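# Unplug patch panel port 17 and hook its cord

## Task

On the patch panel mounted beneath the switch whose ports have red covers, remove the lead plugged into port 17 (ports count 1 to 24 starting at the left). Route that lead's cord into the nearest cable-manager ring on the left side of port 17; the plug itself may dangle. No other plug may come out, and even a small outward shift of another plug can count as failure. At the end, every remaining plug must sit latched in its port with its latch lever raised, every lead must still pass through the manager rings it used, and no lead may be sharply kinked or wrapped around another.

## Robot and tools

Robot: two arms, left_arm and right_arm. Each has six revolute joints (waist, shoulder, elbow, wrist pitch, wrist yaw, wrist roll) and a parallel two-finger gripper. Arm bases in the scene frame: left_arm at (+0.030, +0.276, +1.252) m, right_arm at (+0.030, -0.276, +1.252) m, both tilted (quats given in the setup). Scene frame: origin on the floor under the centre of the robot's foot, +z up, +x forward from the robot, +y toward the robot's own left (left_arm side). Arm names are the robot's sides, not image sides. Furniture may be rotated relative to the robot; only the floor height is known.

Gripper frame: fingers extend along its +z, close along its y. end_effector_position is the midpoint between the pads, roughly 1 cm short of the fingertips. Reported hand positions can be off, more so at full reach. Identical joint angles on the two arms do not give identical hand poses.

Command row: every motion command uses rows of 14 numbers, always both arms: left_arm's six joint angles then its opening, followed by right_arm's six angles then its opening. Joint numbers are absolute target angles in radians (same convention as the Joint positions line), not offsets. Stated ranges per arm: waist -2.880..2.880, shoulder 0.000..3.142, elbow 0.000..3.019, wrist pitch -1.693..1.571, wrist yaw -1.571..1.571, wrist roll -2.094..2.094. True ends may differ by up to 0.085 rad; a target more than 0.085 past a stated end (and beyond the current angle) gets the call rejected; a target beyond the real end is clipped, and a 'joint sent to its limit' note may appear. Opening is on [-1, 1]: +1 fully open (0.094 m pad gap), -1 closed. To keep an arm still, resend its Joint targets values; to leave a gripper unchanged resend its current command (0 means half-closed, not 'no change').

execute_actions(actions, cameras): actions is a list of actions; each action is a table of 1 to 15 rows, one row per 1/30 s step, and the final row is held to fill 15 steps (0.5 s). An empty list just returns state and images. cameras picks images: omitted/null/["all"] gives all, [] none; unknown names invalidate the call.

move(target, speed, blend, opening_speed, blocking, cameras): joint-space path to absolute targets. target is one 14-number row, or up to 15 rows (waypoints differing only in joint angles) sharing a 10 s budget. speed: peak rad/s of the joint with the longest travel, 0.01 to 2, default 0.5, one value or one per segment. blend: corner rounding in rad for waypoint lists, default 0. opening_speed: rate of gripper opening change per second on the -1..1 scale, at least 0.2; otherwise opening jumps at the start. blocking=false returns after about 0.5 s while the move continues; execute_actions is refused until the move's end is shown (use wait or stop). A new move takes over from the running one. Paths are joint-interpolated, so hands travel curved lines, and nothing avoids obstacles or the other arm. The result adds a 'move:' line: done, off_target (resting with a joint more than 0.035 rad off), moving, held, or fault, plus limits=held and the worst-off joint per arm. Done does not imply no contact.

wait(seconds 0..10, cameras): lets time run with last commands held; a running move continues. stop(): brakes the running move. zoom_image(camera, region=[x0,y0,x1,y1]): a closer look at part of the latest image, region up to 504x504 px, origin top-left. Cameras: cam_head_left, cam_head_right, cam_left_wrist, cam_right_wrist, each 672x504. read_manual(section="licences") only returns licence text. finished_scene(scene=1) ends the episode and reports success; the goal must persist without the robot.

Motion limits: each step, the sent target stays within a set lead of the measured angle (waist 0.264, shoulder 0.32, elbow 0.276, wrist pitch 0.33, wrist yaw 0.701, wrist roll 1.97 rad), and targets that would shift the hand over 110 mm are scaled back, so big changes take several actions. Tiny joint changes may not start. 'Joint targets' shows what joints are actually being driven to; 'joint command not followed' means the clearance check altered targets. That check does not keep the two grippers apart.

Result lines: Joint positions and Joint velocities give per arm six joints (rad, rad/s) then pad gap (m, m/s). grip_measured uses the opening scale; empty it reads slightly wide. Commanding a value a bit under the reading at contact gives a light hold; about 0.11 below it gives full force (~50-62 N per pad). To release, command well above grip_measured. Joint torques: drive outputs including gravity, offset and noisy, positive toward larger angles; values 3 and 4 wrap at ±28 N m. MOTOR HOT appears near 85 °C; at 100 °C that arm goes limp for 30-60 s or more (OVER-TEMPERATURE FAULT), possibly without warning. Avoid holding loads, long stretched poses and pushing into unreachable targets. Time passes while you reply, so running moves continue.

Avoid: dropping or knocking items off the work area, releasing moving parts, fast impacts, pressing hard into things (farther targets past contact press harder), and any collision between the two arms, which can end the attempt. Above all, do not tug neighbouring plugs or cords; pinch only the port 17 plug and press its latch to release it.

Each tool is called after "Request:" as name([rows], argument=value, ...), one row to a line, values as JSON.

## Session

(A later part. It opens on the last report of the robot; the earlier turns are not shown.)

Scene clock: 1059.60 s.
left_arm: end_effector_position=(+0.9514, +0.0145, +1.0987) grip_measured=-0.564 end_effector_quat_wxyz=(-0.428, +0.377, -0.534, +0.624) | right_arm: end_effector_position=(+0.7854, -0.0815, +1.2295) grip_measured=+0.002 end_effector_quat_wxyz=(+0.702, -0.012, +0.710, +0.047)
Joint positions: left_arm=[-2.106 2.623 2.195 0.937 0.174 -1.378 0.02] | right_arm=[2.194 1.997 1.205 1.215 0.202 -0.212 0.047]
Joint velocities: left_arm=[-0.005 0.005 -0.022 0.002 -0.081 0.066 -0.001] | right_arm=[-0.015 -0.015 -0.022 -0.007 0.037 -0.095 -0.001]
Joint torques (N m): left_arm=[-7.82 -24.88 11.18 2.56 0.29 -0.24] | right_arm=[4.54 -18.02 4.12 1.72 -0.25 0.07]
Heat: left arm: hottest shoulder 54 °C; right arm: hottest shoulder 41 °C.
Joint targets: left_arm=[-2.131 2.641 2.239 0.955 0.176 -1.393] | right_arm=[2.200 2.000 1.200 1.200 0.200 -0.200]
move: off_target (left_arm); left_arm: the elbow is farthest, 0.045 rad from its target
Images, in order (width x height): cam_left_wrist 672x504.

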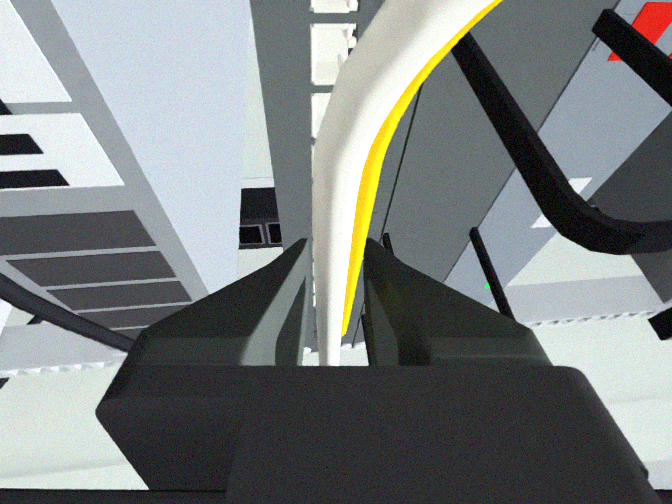

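Request:
move(target=[-2.13,2.64,2.24,0.90,0.176,-1.384,-0.56,2.2,2.0,1.2,1.2,0.2,-0.2,0], speed=0.12, cameras=["cam_left_wrist"])

Request:
zoom_image(camera="cam_left_wrist", region=[240, 160, 440, 330])

Scene clock: 1069.27 s.
left_arm: end_effector_position=(+0.9517, +0.0134, +1.0943) grip_measured=-0.563 end_effector_quat_wxyz=(-0.423, +0.381, -0.540, +0.620) | right_arm: end_effector_position=(+0.7854, -0.0815, +1.2295) grip_measured=+0.002 end_effector_quat_wxyz=(+0.702, -0.012, +0.710, +0.047)
Joint positions: left_arm=[-2.106 2.623 2.195 0.918 0.174 -1.378 0.021] | right_arm=[2.194 1.997 1.205 1.215 0.202 -0.212 0.047]
Joint velocities: left_arm=[0.005 -0.005 -0.002 0.002 -0.037 -0.022 0] | right_arm=[-0.005 -0.015 0.002 0.002 -0.022 -0.007 0.001]
Joint torques (N m): left_arm=[-7.82 -24.12 11.26 1.35 0.27 -0.14] | right_arm=[4.19 -17.38 4.12 1.55 -0.26 0.04]
Heat: left arm: hottest shoulder 53 °C; right arm: hottest shoulder 41 °C.
Joint targets: left_arm=[-2.130 2.640 2.240 0.901 0.176 -1.384] | right_arm=[2.200 2.000 1.200 1.200 0.200 -0.200]
move: off_target (left_arm); left_arm: the elbow is farthest, 0.045 rad from its target
Images, in order (width x height): cam_left_wrist 672x504.

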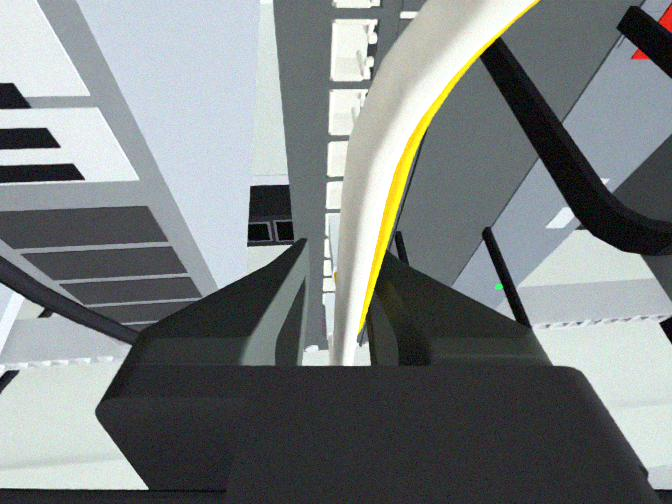

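Scaled by 2.520 from the camera's 672x504 image, which has a finer 960x720 frame.

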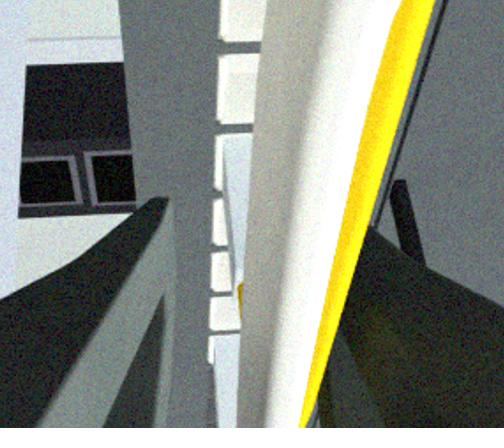

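Request:
move(target=[-2.133,2.679,2.334,0.857,0.178,-1.384,-0.56,2.2,2.0,1.2,1.2,0.2,-0.2,0], speed=0.12, cameras=["cam_left_wrist"])

Request:
zoom_image(camera="cam_left_wrist", region=[240, 160, 440, 330])

Scene clock: 1081.10 s.
left_arm: end_effector_position=(+0.9636, +0.0106, +1.0944) grip_measured=-0.563 end_effector_quat_wxyz=(-0.424, +0.379, -0.539, +0.621) | right_arm: end_effector_position=(+0.7854, -0.0815, +1.2295) grip_measured=+0.002 end_effector_quat_wxyz=(+0.702, -0.012, +0.710, +0.047)
Joint positions: left_arm=[-2.106 2.66 2.281 0.874 0.175 -1.378 0.021] | right_arm=[2.194 1.997 1.205 1.215 0.202 -0.212 0.047]
Joint velocities: left_arm=[-0.024 0.005 -0.017 -0.017 -0.051 0.095 -0.001] | right_arm=[-0.005 -0.005 -0.012 -0.002 0.081 0.037 0]
Joint torques (N m): left_arm=[-8.18 -24.59 12.21 1.21 0.29 -0.16] | right_arm=[4.13 -17.32 4.04 1.69 -0.23 0.13]
Heat: left arm: hottest shoulder 53 °C; right arm: hottest shoulder 41 °C.
Joint targets: left_arm=[-2.132 2.679 2.334 0.857 0.178 -1.384] | right_arm=[2.200 2.000 1.200 1.200 0.200 -0.200]
move: off_target (left_arm); left_arm: the elbow is farthest, 0.053 rad from its target
Images, in order (width x height): cam_left_wrist 672x504.

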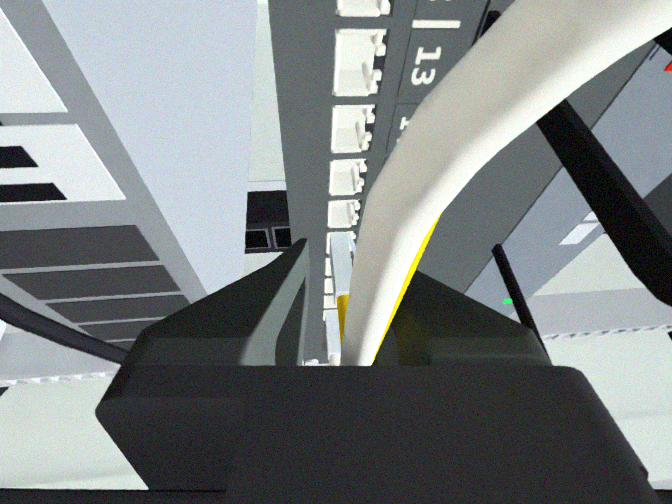

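Scaled by 2.520 from the camera's 672x504 image, which has a finer 960x720 frame.

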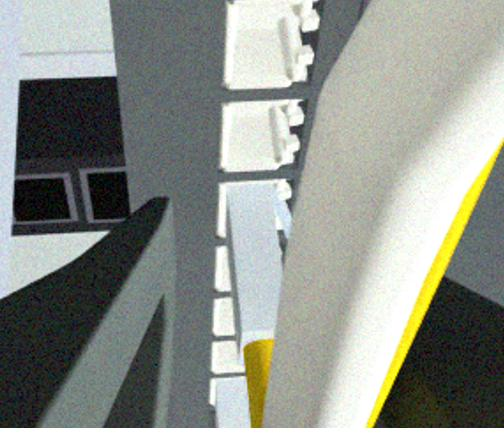

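Request:
move(target=[-2.133,2.675,2.334,0.868,0.178,-1.384,-0.8,2.2,2.0,1.2,1.2,0.2,-0.2,0], opening_speed=0.3, cameras=["cam_left_wrist"])

Request:
zoom_image(camera="cam_left_wrist", region=[240, 160, 440, 330])

Request:
move(target=[-2.133,2.675,2.334,0.868,0.178,-1.384,-1,2.2,2.0,1.2,1.2,0.2,-0.2,0], opening_speed=0.3, cameras=["cam_left_wrist"])

Request:
zoom_image(camera="cam_left_wrist", region=[240, 160, 440, 330])

Scene clock: 1093.03 s.
left_arm: end_effector_position=(+0.9648, +0.0094, +1.0979) grip_measured=-0.796 end_effector_quat_wxyz=(-0.425, +0.377, -0.537, +0.623) | right_arm: end_effector_position=(+0.7854, -0.0815, +1.2295) grip_measured=+0.002 end_effector_quat_wxyz=(+0.702, -0.012, +0.710, +0.047)
Joint positions: left_arm=[-2.108 2.66 2.287 0.874 0.177 -1.378 0.01] | right_arm=[2.194 1.997 1.205 1.215 0.202 -0.212 0.047]
Joint velocities: left_arm=[-0.015 -0.005 0.002 0.022 -0.007 0.051 -0.002] | right_arm=[-0.005 -0.005 -0.002 -0.007 0.007 0.095 -0.001]
Joint torques (N m): left_arm=[-7.94 -24.94 11.86 1.68 0.24 -0.17] | right_arm=[4.72 -17.9 4.22 1.52 -0.25 0.12]
Heat: left arm: hottest shoulder 53 °C; right arm: hottest shoulder 41 °C.
Joint targets: left_arm=[-2.133 2.674 2.335 0.868 0.179 -1.384] | right_arm=[2.200 2.000 1.200 1.200 0.200 -0.200]
move: off_target (left_arm); left_arm: the elbow is farthest, 0.047 rad from its target
Images, in order (width x height): cam_left_wrist 672x504.

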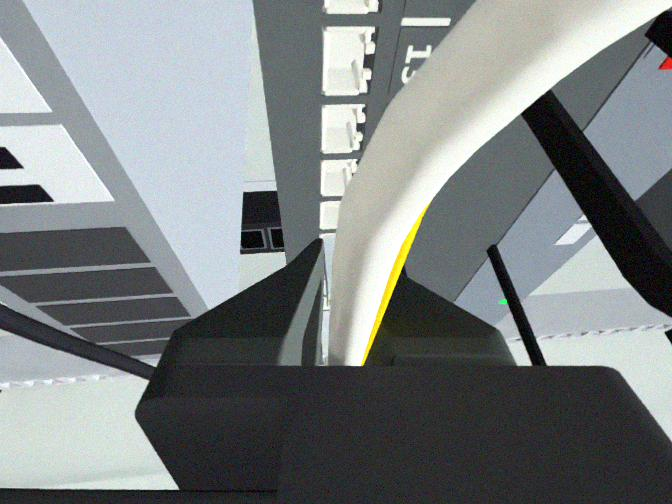

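Scaled by 2.520 from the camera's 672x504 image, which has a finer 960x720 frame.

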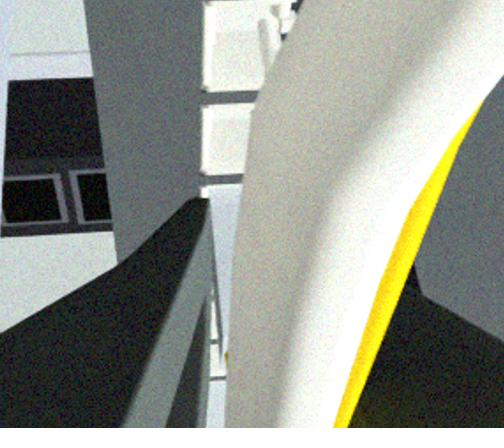

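Scene clock: 1093.90 s.
left_arm: end_effector_position=(+0.9648, +0.0093, +1.0975) grip_measured=-0.878 end_effector_quat_wxyz=(-0.424, +0.378, -0.537, +0.623) | right_arm: end_effector_position=(+0.7854, -0.0815, +1.2295) grip_measured=+0.002 end_effector_quat_wxyz=(+0.702, -0.012, +0.710, +0.047)
Joint positions: left_arm=[-2.108 2.66 2.287 0.872 0.177 -1.379 0.006] | right_arm=[2.194 1.997 1.205 1.215 0.202 -0.212 0.047]
Joint velocities: left_arm=[-0.005 -0.015 0.002 0.007 0.007 0.022 0.001] | right_arm=[-0.005 -0.005 0.007 -0.002 -0.022 -0.037 0.001]
Joint torques (N m): left_arm=[-7.36 -25.41 11.75 1.63 0.23 -0.14] | right_arm=[4.37 -17.61 4.08 1.63 -0.22 0.11]
Heat: left arm: hottest shoulder 52 °C; right arm: hottest shoulder 41 °C.
Joint targets: left_arm=[-2.133 2.675 2.334 0.867 0.178 -1.385] | right_arm=[2.200 2.000 1.200 1.200 0.200 -0.200]
move: off_target (left_arm); left_arm: the elbow is farthest, 0.047 rad from its target
Images, in order (width x height): cam_left_wrist 672x504.

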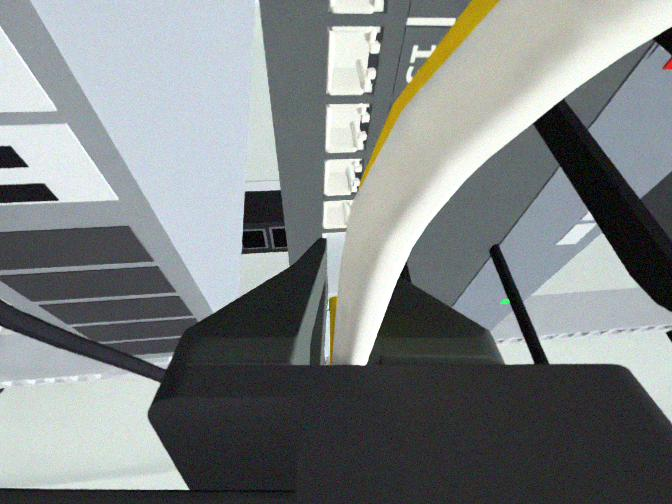

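Scaled by 2.520 from the camera's 672x504 image, which has a finer 960x720 frame.

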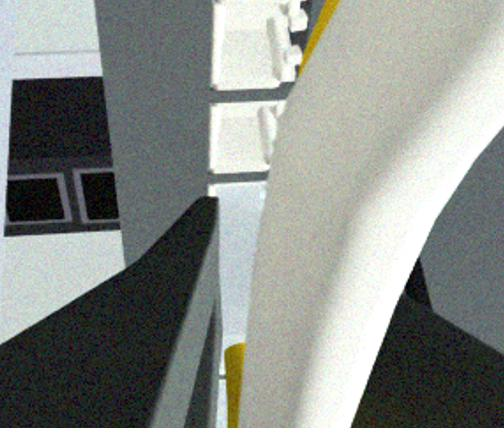

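Request:
execute_actions(actions=[], cameras=["cam_left_wrist","cam_right_wrist"])

Scene clock: 1137.03 s.
left_arm: end_effector_position=(+0.9648, +0.0093, +1.0975) grip_measured=-0.879 end_effector_quat_wxyz=(-0.424, +0.378, -0.537, +0.623) | right_arm: end_effector_position=(+0.7854, -0.0815, +1.2295) grip_measured=+0.002 end_effector_quat_wxyz=(+0.702, -0.012, +0.710, +0.047)
Joint positions: left_arm=[-2.108 2.66 2.287 0.872 0.177 -1.379 0.006] | right_arm=[2.194 1.997 1.205 1.215 0.202 -0.212 0.047]
Joint velocities: left_arm=[-0.005 -0.015 -0.007 0.007 0.007 -0.022 0] | right_arm=[-0.015 -0.015 0.007 -0.017 0.037 -0.037 -0.001]
Joint torques (N m): left_arm=[-7.71 -25.11 11.71 1.59 0.24 -0.14] | right_arm=[4.6 -17.55 4.31 1.63 -0.25 0.1]
Heat: left arm: hottest shoulder 50 °C; right arm: hottest shoulder 41 °C.
Joint targets: left_arm=[-2.133 2.675 2.334 0.867 0.178 -1.385] | right_arm=[2.200 2.000 1.200 1.200 0.200 -0.200]
Tool commands: left_gripper/opening=-1.0 right_gripper/opening=+0.0
Images, in order (width x height): cam_left_wrist 672x504, cam_right_wrist 672x504.

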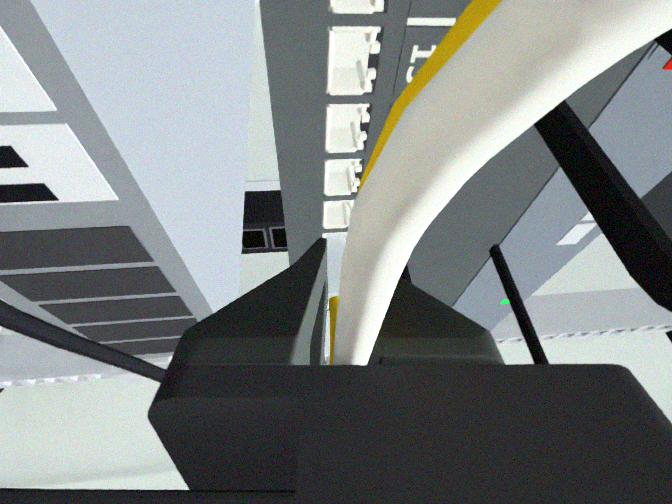

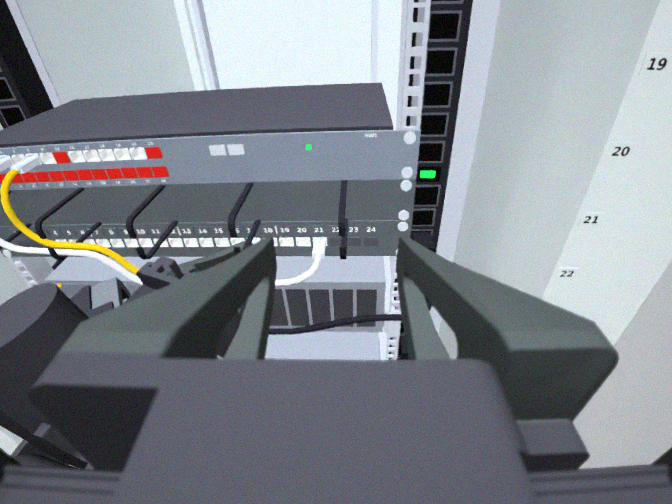

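Request:
move(target=[-2.133,2.635,2.247,0.912,0.178,-1.384,-1,2.2,2.0,1.2,1.2,0.2,-0.2,0], speed=0.12, cameras=["cam_left_wrist"])

Request:
zoom_image(camera="cam_left_wrist", region=[240, 160, 440, 330])

Scene clock: 1146.40 s.
left_arm: end_effector_position=(+0.9636, +0.0091, +1.0962) grip_measured=-0.881 end_effector_quat_wxyz=(-0.424, +0.382, -0.538, +0.621) | right_arm: end_effector_position=(+0.7854, -0.0815, +1.2295) grip_measured=+0.002 end_effector_quat_wxyz=(+0.702, -0.012, +0.710, +0.047)
Joint positions: left_arm=[-2.109 2.655 2.276 0.872 0.169 -1.379 0.006] | right_arm=[2.194 1.997 1.205 1.215 0.202 -0.212 0.047]
Joint velocities: left_arm=[-0.015 0.005 -0.007 -0.007 -0.066 -0.022 0] | right_arm=[0.005 -0.015 -0.002 -0.027 0.007 -0.022 -0.001]
Joint torques (N m): left_arm=[-7.36 -28.4 5.23 3.3 0.55 -0.13] | right_arm=[4.54 -18.26 4.21 1.62 -0.26 0.15]
Heat: left arm: hottest shoulder 50 °C; right arm: hottest shoulder 41 °C.
Joint targets: left_arm=[-2.133 2.636 2.248 0.912 0.178 -1.384] | right_arm=[2.200 2.000 1.200 1.200 0.200 -0.200]
move: off_target (left_arm); left_arm: the wrist pitch is farthest, 0.040 rad from its target
Images, in order (width x height): cam_left_wrist 672x504.

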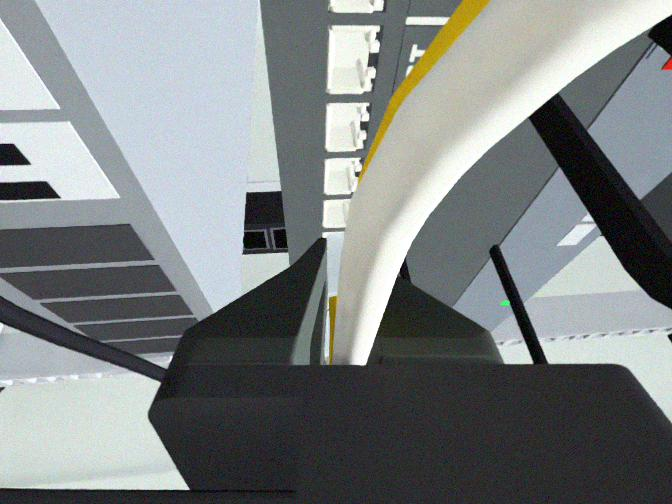

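Scaled by 2.520 from the camera's 672x504 image, which has a finer 960x720 frame.

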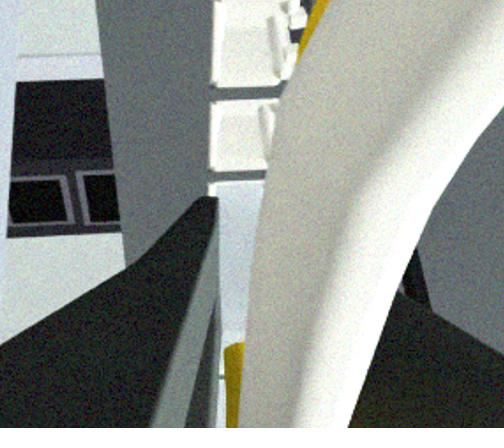

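Request:
move([
  [-2.133,2.595,2.16,0.956,0.178,-1.384,-1,2.2,2.0,1.2,1.2,0.2,-0.2,0],
  [-2.133,2.58,2.13,0.97,0.178,-1.384,-1,2.2,2.0,1.2,1.2,0.2,-0.2,0],
], speed=0.1, cameras=["cam_left_wrist"])

Request:
zoom_image(camera="cam_left_wrist", region=[240, 160, 440, 330])

Scene clock: 1154.73 s.
left_arm: end_effector_position=(+0.9404, +0.0112, +1.0890) grip_measured=-0.884 end_effector_quat_wxyz=(-0.418, +0.382, -0.544, +0.619) | right_arm: end_effector_position=(+0.7854, -0.0815, +1.2295) grip_measured=+0.002 end_effector_quat_wxyz=(+0.702, -0.012, +0.710, +0.047)
Joint positions: left_arm=[-2.109 2.606 2.14 0.944 0.175 -1.379 0.005] | right_arm=[2.194 1.997 1.205 1.215 0.202 -0.212 0.047]
Joint velocities: left_arm=[-0.024 -0.005 -0.007 0.022 -0.007 -0.037 0] | right_arm=[-0.005 -0.005 0.002 -0.007 -0.022 -0.022 0.001]
Joint torques (N m): left_arm=[-7.71 -28.34 6.43 2.8 0.28 -0.14] | right_arm=[4.84 -17.32 4.16 1.62 -0.23 0.15]
Heat: left arm: hottest shoulder 52 °C; right arm: hottest shoulder 41 °C.
Joint targets: left_arm=[-2.132 2.580 2.130 0.971 0.178 -1.384] | right_arm=[2.200 2.000 1.200 1.200 0.200 -0.200]
move: done
Images, in order (width x height): cam_left_wrist 672x504.

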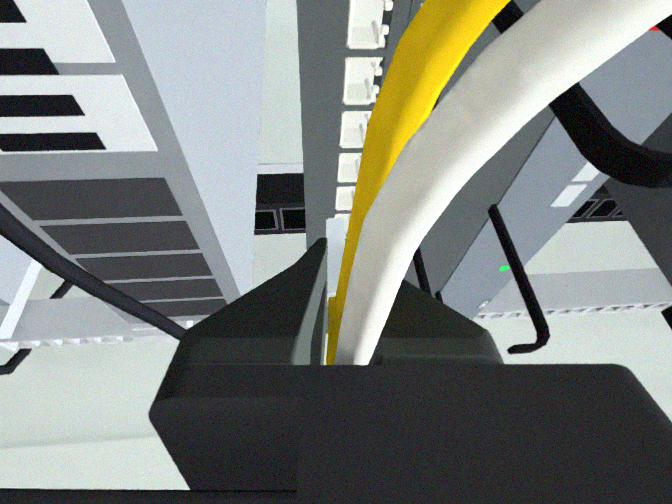

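Scaled by 2.520 from the camera's 672x504 image, which has a finer 960x720 frame.

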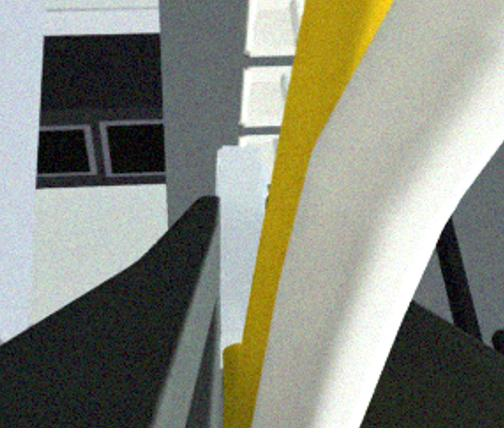

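Request:
wait(seconds=0.1)

Request:
zoom_image(camera="cam_right_wrist", region=[90, 190, 350, 300])

Request:
zoom_image(camera="cam_head_right", region=[200, 150, 450, 350])

Scene clock: 1159.77 s.
left_arm: end_effector_position=(+0.9400, +0.0111, +1.0883) grip_measured=-0.884 end_effector_quat_wxyz=(-0.417, +0.383, -0.544, +0.619) | right_arm: end_effector_position=(+0.7854, -0.0815, +1.2295) grip_measured=+0.002 end_effector_quat_wxyz=(+0.702, -0.012, +0.710, +0.047)
Joint positions: left_arm=[-2.109 2.606 2.138 0.944 0.175 -1.379 0.005] | right_arm=[2.194 1.997 1.205 1.215 0.202 -0.212 0.047]
Joint velocities: left_arm=[-0.015 -0.005 -0.007 -0.017 -0.022 -0.081 0] | right_arm=[-0.005 -0.005 -0.002 -0.012 0.037 0.081 0.001]
Joint torques (N m): left_arm=[-7.53 -28.86 6.38 2.73 0.27 -0.15] | right_arm=[4.25 -17.9 4.03 1.57 -0.24 0.11]
Heat: left arm: hottest shoulder 52 °C; right arm: hottest shoulder 41 °C.
Joint targets: left_arm=[-2.132 2.580 2.129 0.971 0.178 -1.384] | right_arm=[2.200 2.000 1.200 1.200 0.200 -0.200]
Tool commands: left_gripper/opening=-1.0 right_gripper/opening=+0.0
wait: 0.10 s; at rest from the start

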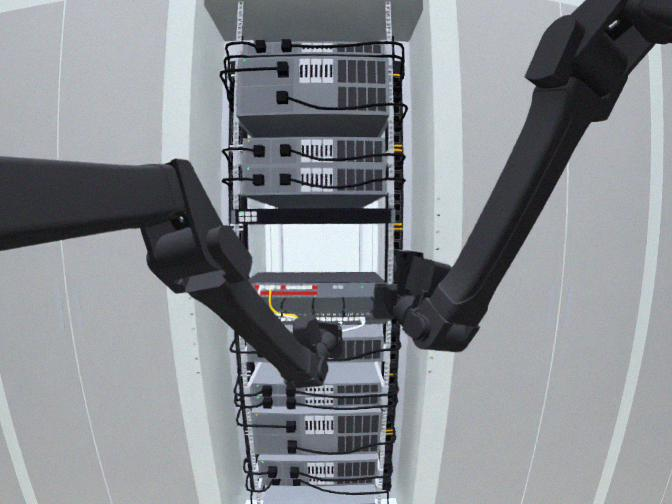

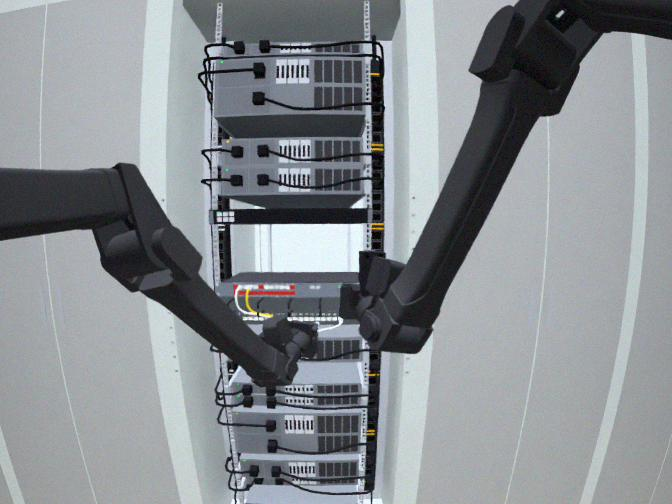

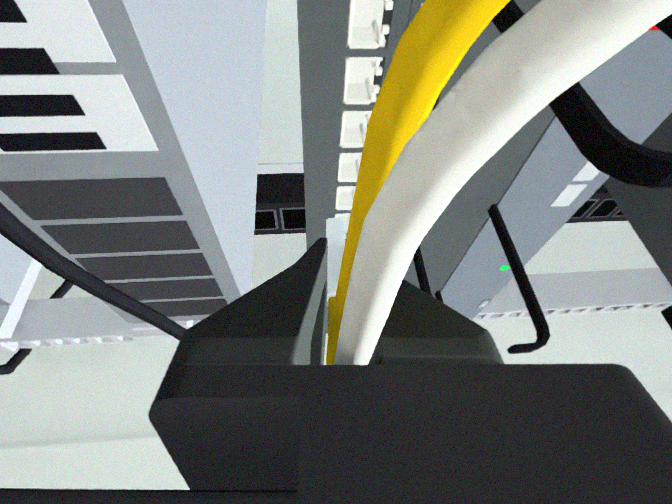

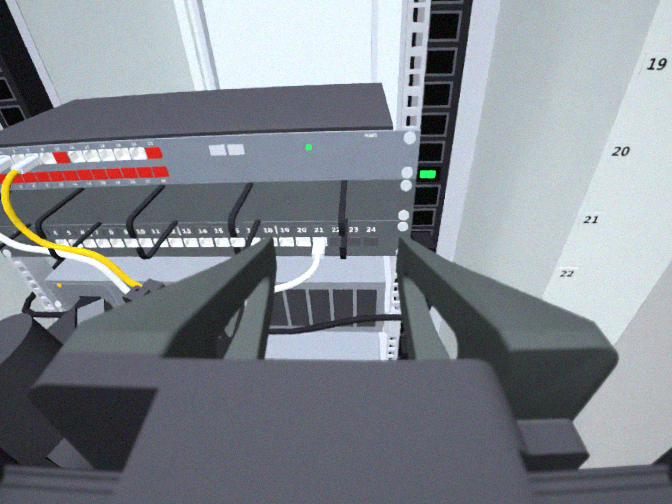

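Scaled by 1.938 from the camera's 672x504 image, which has a finer 960x720 frame.

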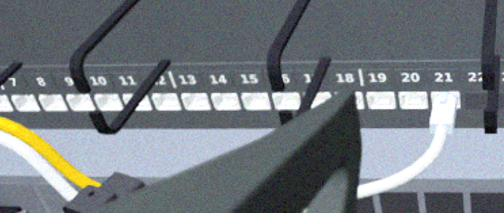

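Scaled by 2.016 from the camera's 672x504 image, which has a finer 960x720 frame.

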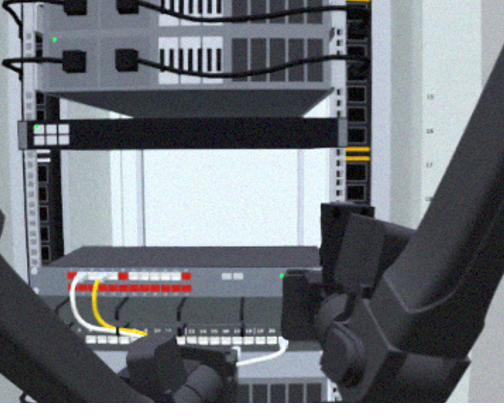

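Request:
move(target=[-2.133,2.58,2.13,0.97,0.178,-1.384,-0.5,2.2,2.0,1.2,1.2,0.2,-0.2,0], opening_speed=0.25, cameras=["cam_left_wrist","cam_right_wrist"])

Request:
zoom_image(camera="cam_left_wrist", region=[240, 160, 440, 330])

Scene clock: 1184.13 s.
left_arm: end_effector_position=(+0.9388, +0.0096, +1.0871) grip_measured=-0.504 end_effector_quat_wxyz=(-0.416, +0.383, -0.545, +0.619) | right_arm: end_effector_position=(+0.7854, -0.0815, +1.2295) grip_measured=+0.002 end_effector_quat_wxyz=(+0.702, -0.012, +0.710, +0.047)
Joint positions: left_arm=[-2.111 2.606 2.135 0.944 0.175 -1.379 0.023] | right_arm=[2.194 1.997 1.205 1.215 0.202 -0.212 0.047]
Joint velocities: left_arm=[-0.015 -0.015 -0.002 -0.017 -0.051 0.007 0] | right_arm=[-0.015 0.024 -0.007 -0.027 -0.007 -0.022 0]
Joint torques (N m): left_arm=[-7.77 -28.16 6.8 2.78 0.29 -0.17] | right_arm=[4.31 -16.73 4.22 1.61 -0.22 0.14]
Heat: left arm: hottest shoulder 51 °C; right arm: hottest shoulder 41 °C.
Joint targets: left_arm=[-2.134 2.580 2.131 0.970 0.178 -1.384] | right_arm=[2.200 2.000 1.200 1.200 0.200 -0.200]
move: done
Images, in order (width x height): cam_left_wrist 672x504, cam_right_wrist 672x504.

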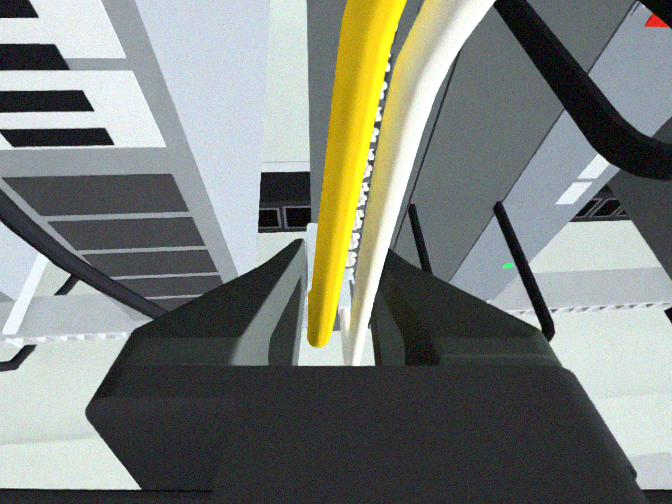

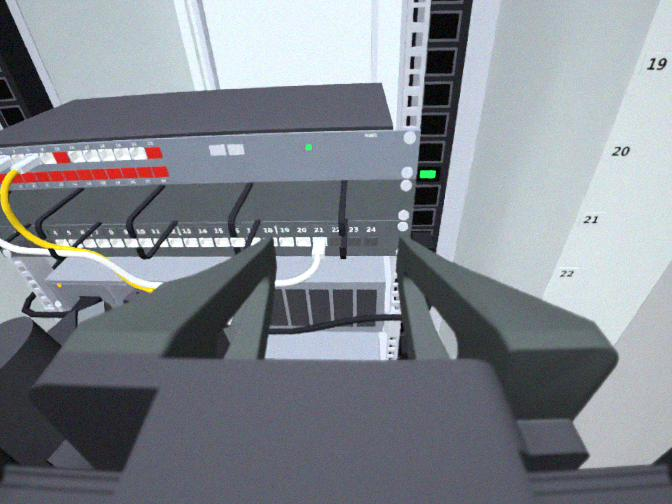

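Scaled by 2.520 from the camera's 672x504 image, which has a finer 960x720 frame.

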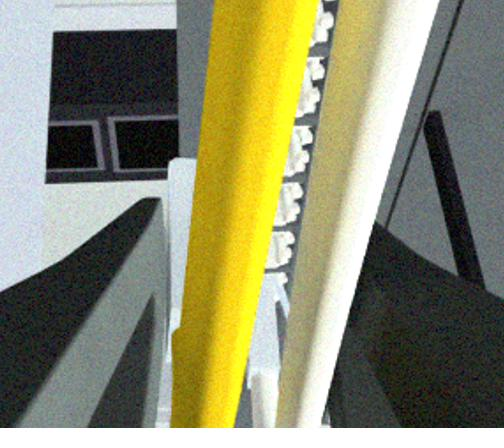

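Request:
move(target=[-2.115,2.46,1.75,1.235,0.19,-1.384,-0.5,2.2,2.0,1.2,1.2,0.2,-0.2,0], speed=0.1, cameras=["cam_left_wrist","cam_right_wrist"])

Request:
zoom_image(camera="cam_left_wrist", region=[240, 160, 440, 330])

Request:
zoom_image(camera="cam_right_wrist", region=[0, 190, 350, 340])

Scene clock: 1222.63 s.
left_arm: end_effector_position=(+0.8525, +0.0229, +1.0741) grip_measured=-0.503 end_effector_quat_wxyz=(-0.411, +0.380, -0.549, +0.621) | right_arm: end_effector_position=(+0.7854, -0.0815, +1.2295) grip_measured=+0.002 end_effector_quat_wxyz=(+0.702, -0.012, +0.710, +0.047)
Joint positions: left_arm=[-2.111 2.494 1.755 1.205 0.187 -1.379 0.023] | right_arm=[2.194 1.997 1.205 1.215 0.202 -0.212 0.047]
Joint velocities: left_arm=[0.005 0.005 0.007 0.017 0.037 -0.066 -0.001] | right_arm=[-0.015 -0.015 -0.007 -0.002 -0.037 0.007 -0.001]
Joint torques (N m): left_arm=[-5.66 -26.75 4.77 2.86 0.3 -0.15] | right_arm=[4.25 -17.61 4.14 1.73 -0.21 0.11]
Heat: left arm: hottest shoulder 53 °C; right arm: hottest shoulder 41 °C.
Joint targets: left_arm=[-2.115 2.459 1.750 1.234 0.190 -1.384] | right_arm=[2.200 2.000 1.200 1.200 0.200 -0.200]
move: done
Images, in order (width x height): cam_left_wrist 672x504, cam_right_wrist 672x504.

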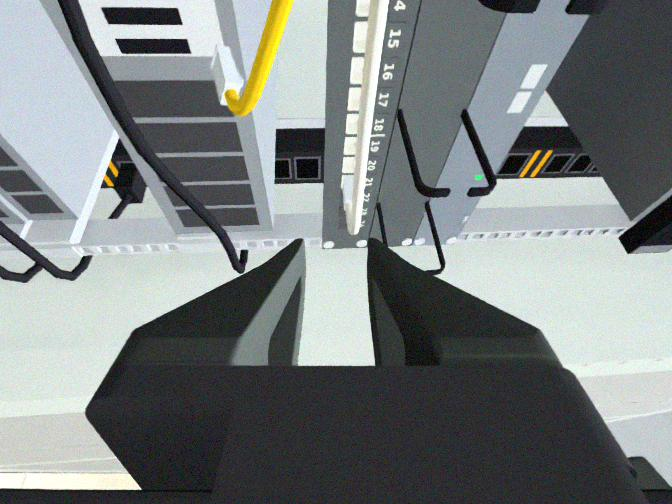

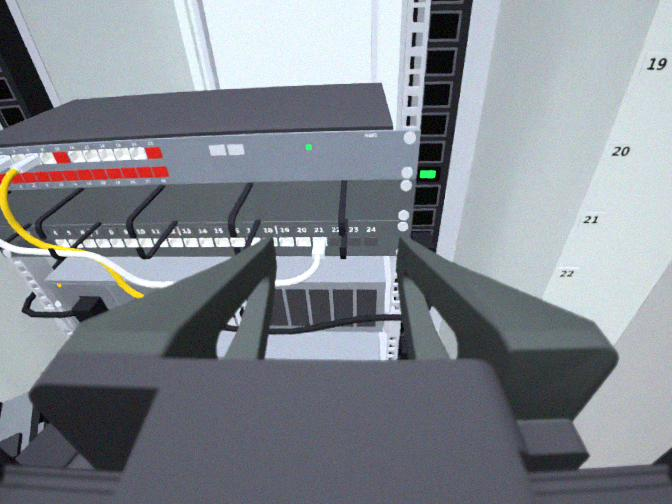

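Scaled by 2.520 from the camera's 672x504 image, which has a finer 960x720 frame.

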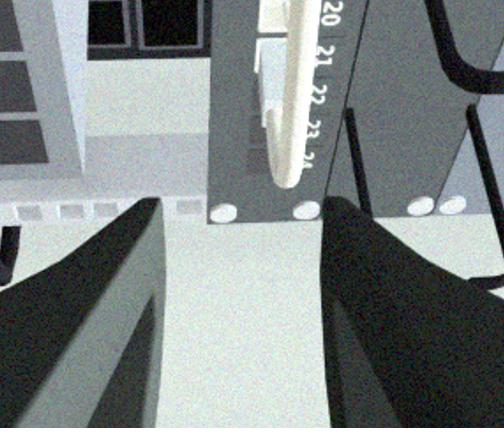

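Scaled by 1.440 from the camera's 672x504 image, which has a finer 960x720 frame.

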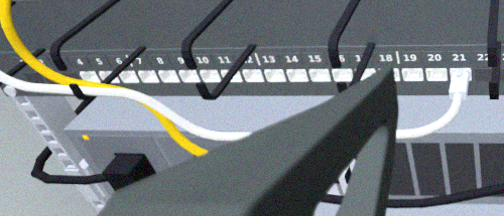

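Request:
move([
  [-2.08,2.25,1.35,1.25,0.19,-1.384,-0.5,2.2,2.0,1.2,1.2,0.2,-0.2,0],
  [-2.218,2.133,1.344,1.067,-0.347,0.222,-0.5,2.2,2.0,1.2,1.2,0.2,-0.2,0],
], speed=0.4, cameras=["cam_left_wrist","cam_right_wrist"])

Request:
zoom_image(camera="cam_left_wrist", region=[0, 0, 440, 330])

Request:
zoom_image(camera="cam_right_wrist", region=[0, 190, 350, 340])

Scene clock: 1256.53 s.
left_arm: end_effector_position=(+0.7995, +0.0745, +1.1309) grip_measured=-0.503 end_effector_quat_wxyz=(+0.638, -0.009, +0.770, +0.005) | right_arm: end_effector_position=(+0.7854, -0.0815, +1.2295) grip_measured=+0.002 end_effector_quat_wxyz=(+0.702, -0.012, +0.710, +0.047)
Joint positions: left_arm=[-2.194 2.164 1.35 1.084 -0.345 0.207 0.023] | right_arm=[2.194 1.997 1.205 1.215 0.202 -0.212 0.047]
Joint velocities: left_arm=[-0.015 -0.015 0.002 -0.022 -0.051 0.007 -0.001] | right_arm=[-0.005 -0.015 -0.012 -0.012 0.007 0.007 -0.001]
Joint torques (N m): left_arm=[-6.59 -23.53 4.29 1.2 0.06 -0.09] | right_arm=[3.78 -17.61 4.19 1.55 -0.24 0.08]
Heat: left arm: hottest shoulder 52 °C; right arm: hottest shoulder 41 °C.
Joint targets: left_arm=[-2.217 2.134 1.345 1.067 -0.348 0.222] | right_arm=[2.200 2.000 1.200 1.200 0.200 -0.200]
move: done
Images, in order (width x height): cam_left_wrist 672x504, cam_right_wrist 672x504.

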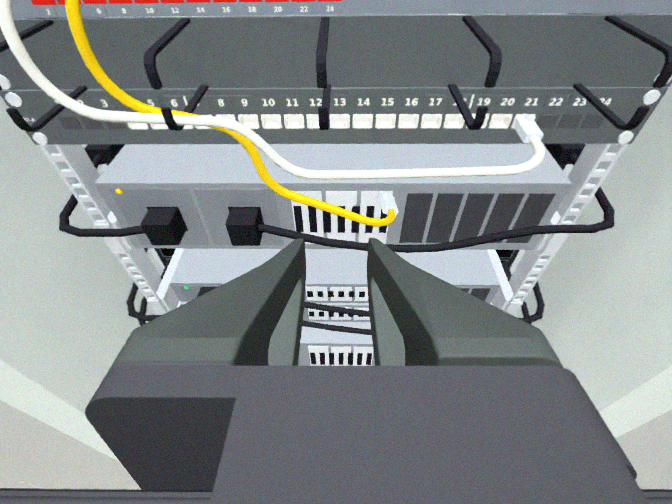

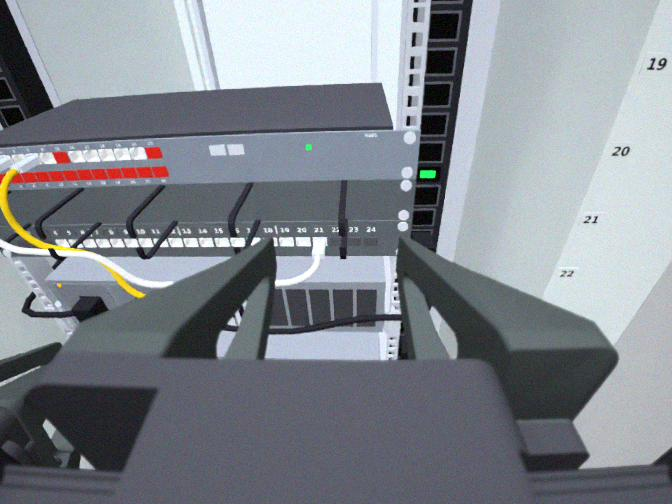

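Scaled by 1.145 from the camera's 672x504 image, which has a finer 960x720 frame.

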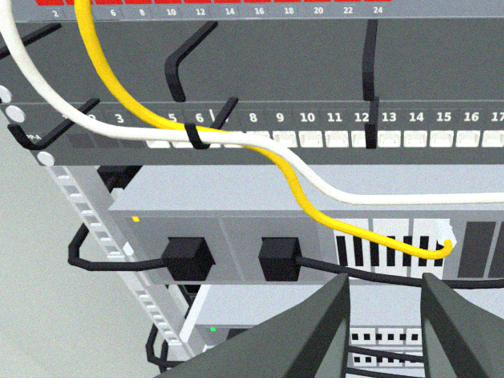

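Scaled by 1.440 from the camera's 672x504 image, which has a finer 960x720 frame.

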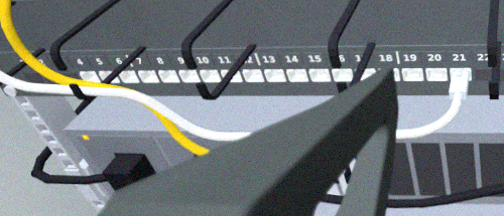

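Request:
move([
  [-1.9,1.7,1.344,0.5,-0.2,0.2,-0.5,2.2,2.0,1.2,1.2,0.2,-0.2,0],
  [-1.7,1.2,1.1,-0.9,0,0,-0.5,2.2,2.0,1.2,1.2,0.2,-0.2,0],
], speed=0.8, cameras=["cam_right_wrist"])

Request:
zoom_image(camera="cam_right_wrist", region=[0, 190, 350, 340])

Scene clock: 1312.17 s.
left_arm: end_effector_position=(+0.5574, +0.3584, +1.2813) grip_measured=-0.503 end_effector_quat_wxyz=(+0.063, -0.065, +0.996, -0.025) | right_arm: end_effector_position=(+0.7854, -0.0815, +1.2295) grip_measured=+0.002 end_effector_quat_wxyz=(+0.702, -0.012, +0.710, +0.047)
Joint positions: left_arm=[-1.716 1.219 1.104 -0.884 -0.003 0.024 0.023] | right_arm=[2.194 1.997 1.205 1.215 0.202 -0.212 0.047]
Joint velocities: left_arm=[-0.005 -0.005 -0.012 0.007 0.051 0.037 0.001] | right_arm=[-0.005 0.005 0.007 0.002 0.037 -0.037 0.001]
Joint torques (N m): left_arm=[0.44 -15.68 7.41 0.12 0.17 -0.32] | right_arm=[5.01 -17.14 4.23 1.58 -0.23 0.09]
Heat: left arm: hottest shoulder 55 °C; right arm: hottest shoulder 41 °C.
Joint targets: left_arm=[-1.700 1.200 1.099 -0.900 0.000 0.009] | right_arm=[2.200 2.000 1.200 1.200 0.200 -0.200]
move: done
Images, in order (width x height): cam_right_wrist 672x504.

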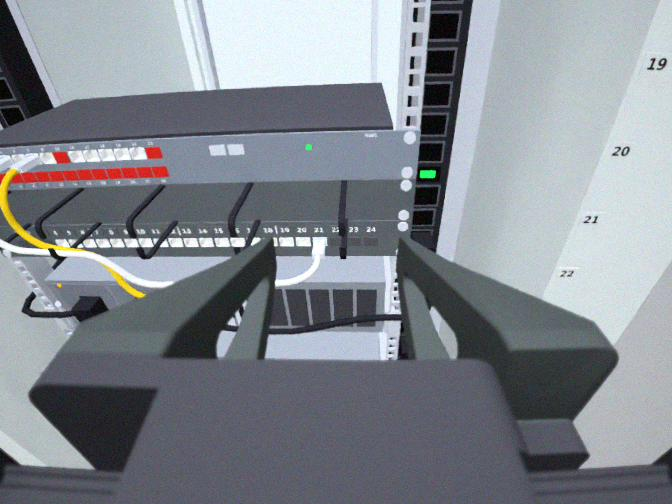

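Scaled by 1.440 from the camera's 672x504 image, which has a finer 960x720 frame.

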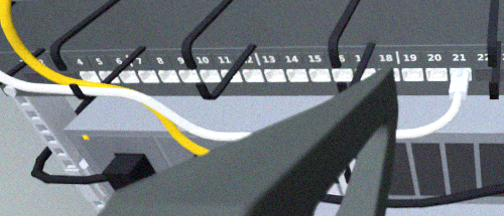

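Request:
move(target=[-1.7,1.2,1.1,-0.9,0,0,-0.5,2.4,1.95,1.2,0.85,0.47,-0.35,0], speed=0.4, cameras=["cam_right_wrist"])

Scene clock: 1323.97 s.
left_arm: end_effector_position=(+0.5574, +0.3582, +1.2813) grip_measured=-0.503 end_effector_quat_wxyz=(+0.063, -0.070, +0.995, -0.026) | right_arm: end_effector_position=(+0.7342, +0.0223, +1.1957) grip_measured=+0.002 end_effector_quat_wxyz=(-0.578, +0.086, -0.812, +0.010)
Joint positions: left_arm=[-1.716 1.219 1.104 -0.884 -0.001 0.015 0.023] | right_arm=[2.39 1.971 1.205 0.864 0.467 -0.328 0.047]
Joint velocities: left_arm=[-0.005 -0.015 0.022 -0.007 0.066 -0.022 0] | right_arm=[0.005 0.005 -0.012 -0.017 -0.037 -0.037 -0.001]
Joint torques (N m): left_arm=[0.5 -16.03 7.54 0.12 0.16 -0.31] | right_arm=[5.48 -19.02 4.59 1.44 0 -0.15]
Heat: left arm: hottest shoulder 53 °C; right arm: hottest shoulder 41 °C.
Joint targets: left_arm=[-1.700 1.200 1.100 -0.900 0.001 0.001] | right_arm=[2.399 1.951 1.200 0.850 0.470 -0.342]
move: done
Images, in order (width x height): cam_right_wrist 672x504.

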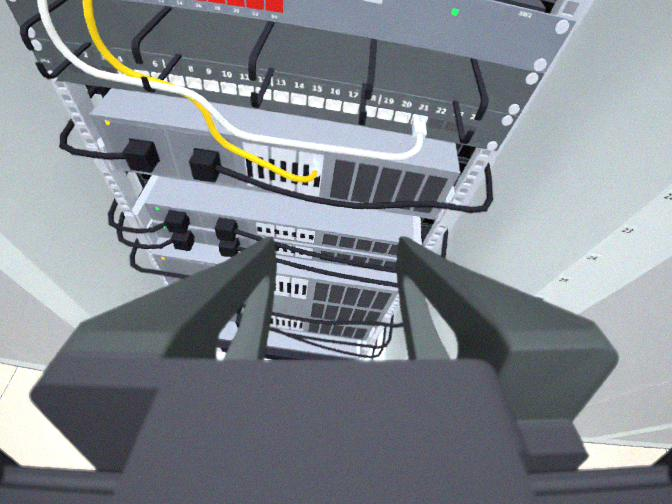

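Request:
move([
  [-1.8,1.5,1.2,-0.2,0,-0.5,-0.4,2.2,2.0,1.2,1.2,0.2,-0.2,0],
  [-1.95,1.9,1.344,0.7,-0.2,-1.0,-0.4,2.2,2.0,1.2,1.2,0.2,-0.2,0],
  [-2.185,2.364,1.50,1.332,-0.273,-1.32,-0.4,2.2,2.0,1.2,1.2,0.2,-0.2,0],
], speed=0.8, cameras=["cam_left_wrist","cam_right_wrist"])

Scene clock: 1599.30 s.
left_arm: end_effector_position=(+0.7972, +0.0637, +1.0837) grip_measured=-0.403 end_effector_quat_wxyz=(-0.490, +0.507, -0.512, +0.490) | right_arm: end_effector_position=(+0.7857, -0.0700, +1.2395) grip_measured=+0.002 end_effector_quat_wxyz=(+0.698, -0.021, +0.714, +0.052)
Joint positions: left_arm=[-2.177 2.364 1.473 1.303 -0.271 -1.315 0.028] | right_arm=[2.212 1.974 1.205 1.177 0.203 -0.222 0.047]
Joint velocities: left_arm=[-0.024 -0.024 0.007 0.012 -0.066 0.066 -0.001] | right_arm=[-0.005 -0.005 -0.007 0.007 -0.051 -0.007 -0.001]
Joint torques (N m): left_arm=[-6.01 -21.13 6.5 2.82 0.08 -0.23] | right_arm=[3.37 -15.79 4.4 3.26 -0.28 0.13]
Heat: left arm: hottest shoulder 46 °C; right arm: hottest shoulder 41 °C.
Joint targets: left_arm=[-2.185 2.363 1.500 1.332 -0.274 -1.330] | right_arm=[2.200 1.999 1.200 1.200 0.200 -0.208]
move: done
Images, in order (width x height): cam_left_wrist 672x504, cam_right_wrist 672x504.

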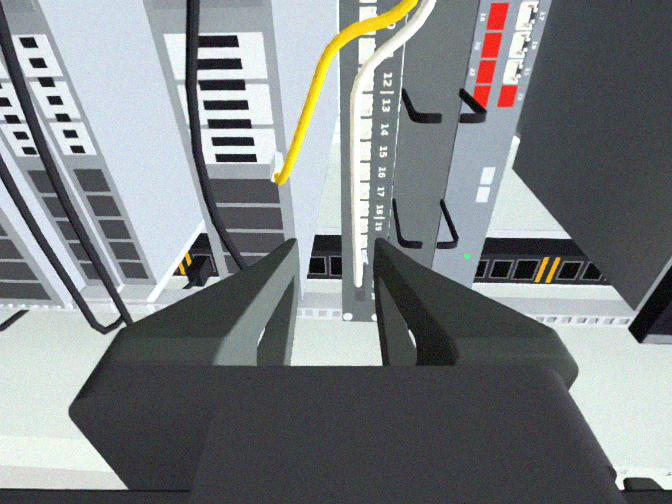

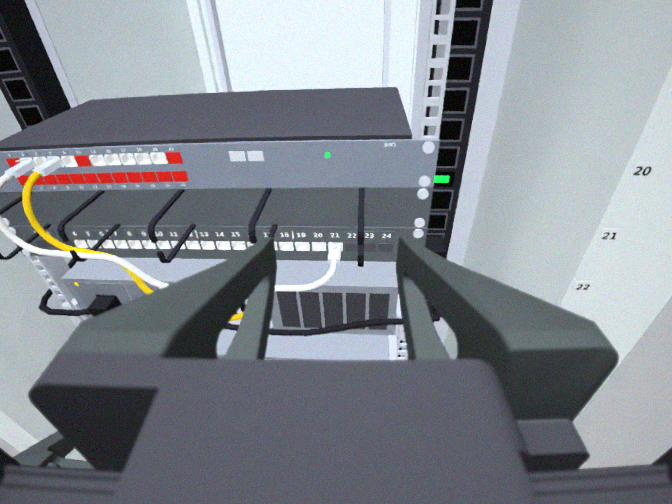

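Request:
move([
  [-2.0,2.023,1.146,1.3,-0.125,-0.6,-0.55,2.2,2.0,1.2,1.2,0.2,-0.2,0],
  [-2.02,2.023,1.17,1.3155,-0.125,0.19,-0.55,2.2,2.0,1.2,1.2,0.2,-0.2,0],
], speed=0.6, cameras=["cam_left_wrist","cam_right_wrist"])

Request:
zoom_image(camera="cam_left_wrist", region=[180, 100, 500, 340])

Scene clock: 1720.90 s.
left_arm: end_effector_position=(+0.7801, +0.1931, +1.1754) grip_measured=-0.547 end_effector_quat_wxyz=(+0.698, -0.005, +0.716, -0.002) | right_arm: end_effector_position=(+0.7857, -0.0700, +1.2395) grip_measured=+0.002 end_effector_quat_wxyz=(+0.698, -0.018, +0.714, +0.055)
Joint positions: left_arm=[-2.013 2.046 1.157 1.303 -0.127 0.176 0.021] | right_arm=[2.212 1.974 1.205 1.177 0.203 -0.214 0.047]
Joint velocities: left_arm=[0.005 -0.005 0.007 0.007 -0.037 -0.081 0] | right_arm=[0.005 -0.015 0.012 -0.017 -0.007 0.051 -0.001]
Joint torques (N m): left_arm=[-3.96 -21.6 5.22 2.39 0.24 -0.06] | right_arm=[3.55 -15.15 4.37 3.07 -0.35 0.11]
Heat: left arm: hottest shoulder 49 °C; right arm: hottest shoulder 40 °C.
Joint targets: left_arm=[-2.019 2.023 1.171 1.316 -0.124 0.191] | right_arm=[2.200 2.000 1.200 1.200 0.200 -0.200]
move: done
Images, in order (width x height): cam_left_wrist 672x504, cam_right_wrist 672x504.

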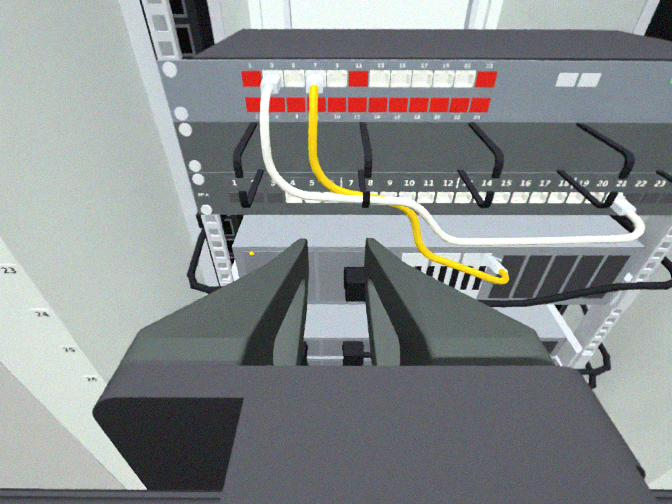

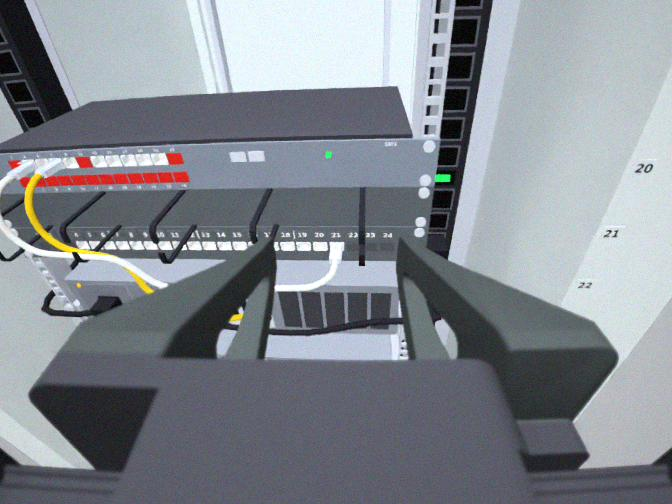

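Scaled by 1.575 from the camera's 672x504 image, which has a finer 960x720 frame.

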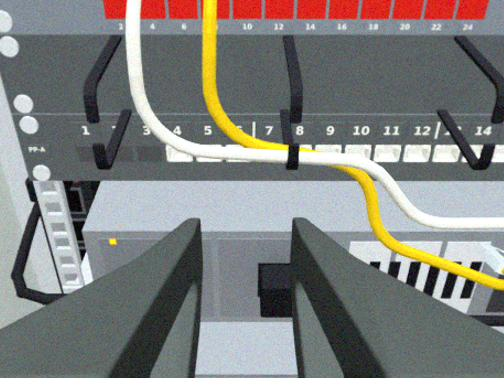

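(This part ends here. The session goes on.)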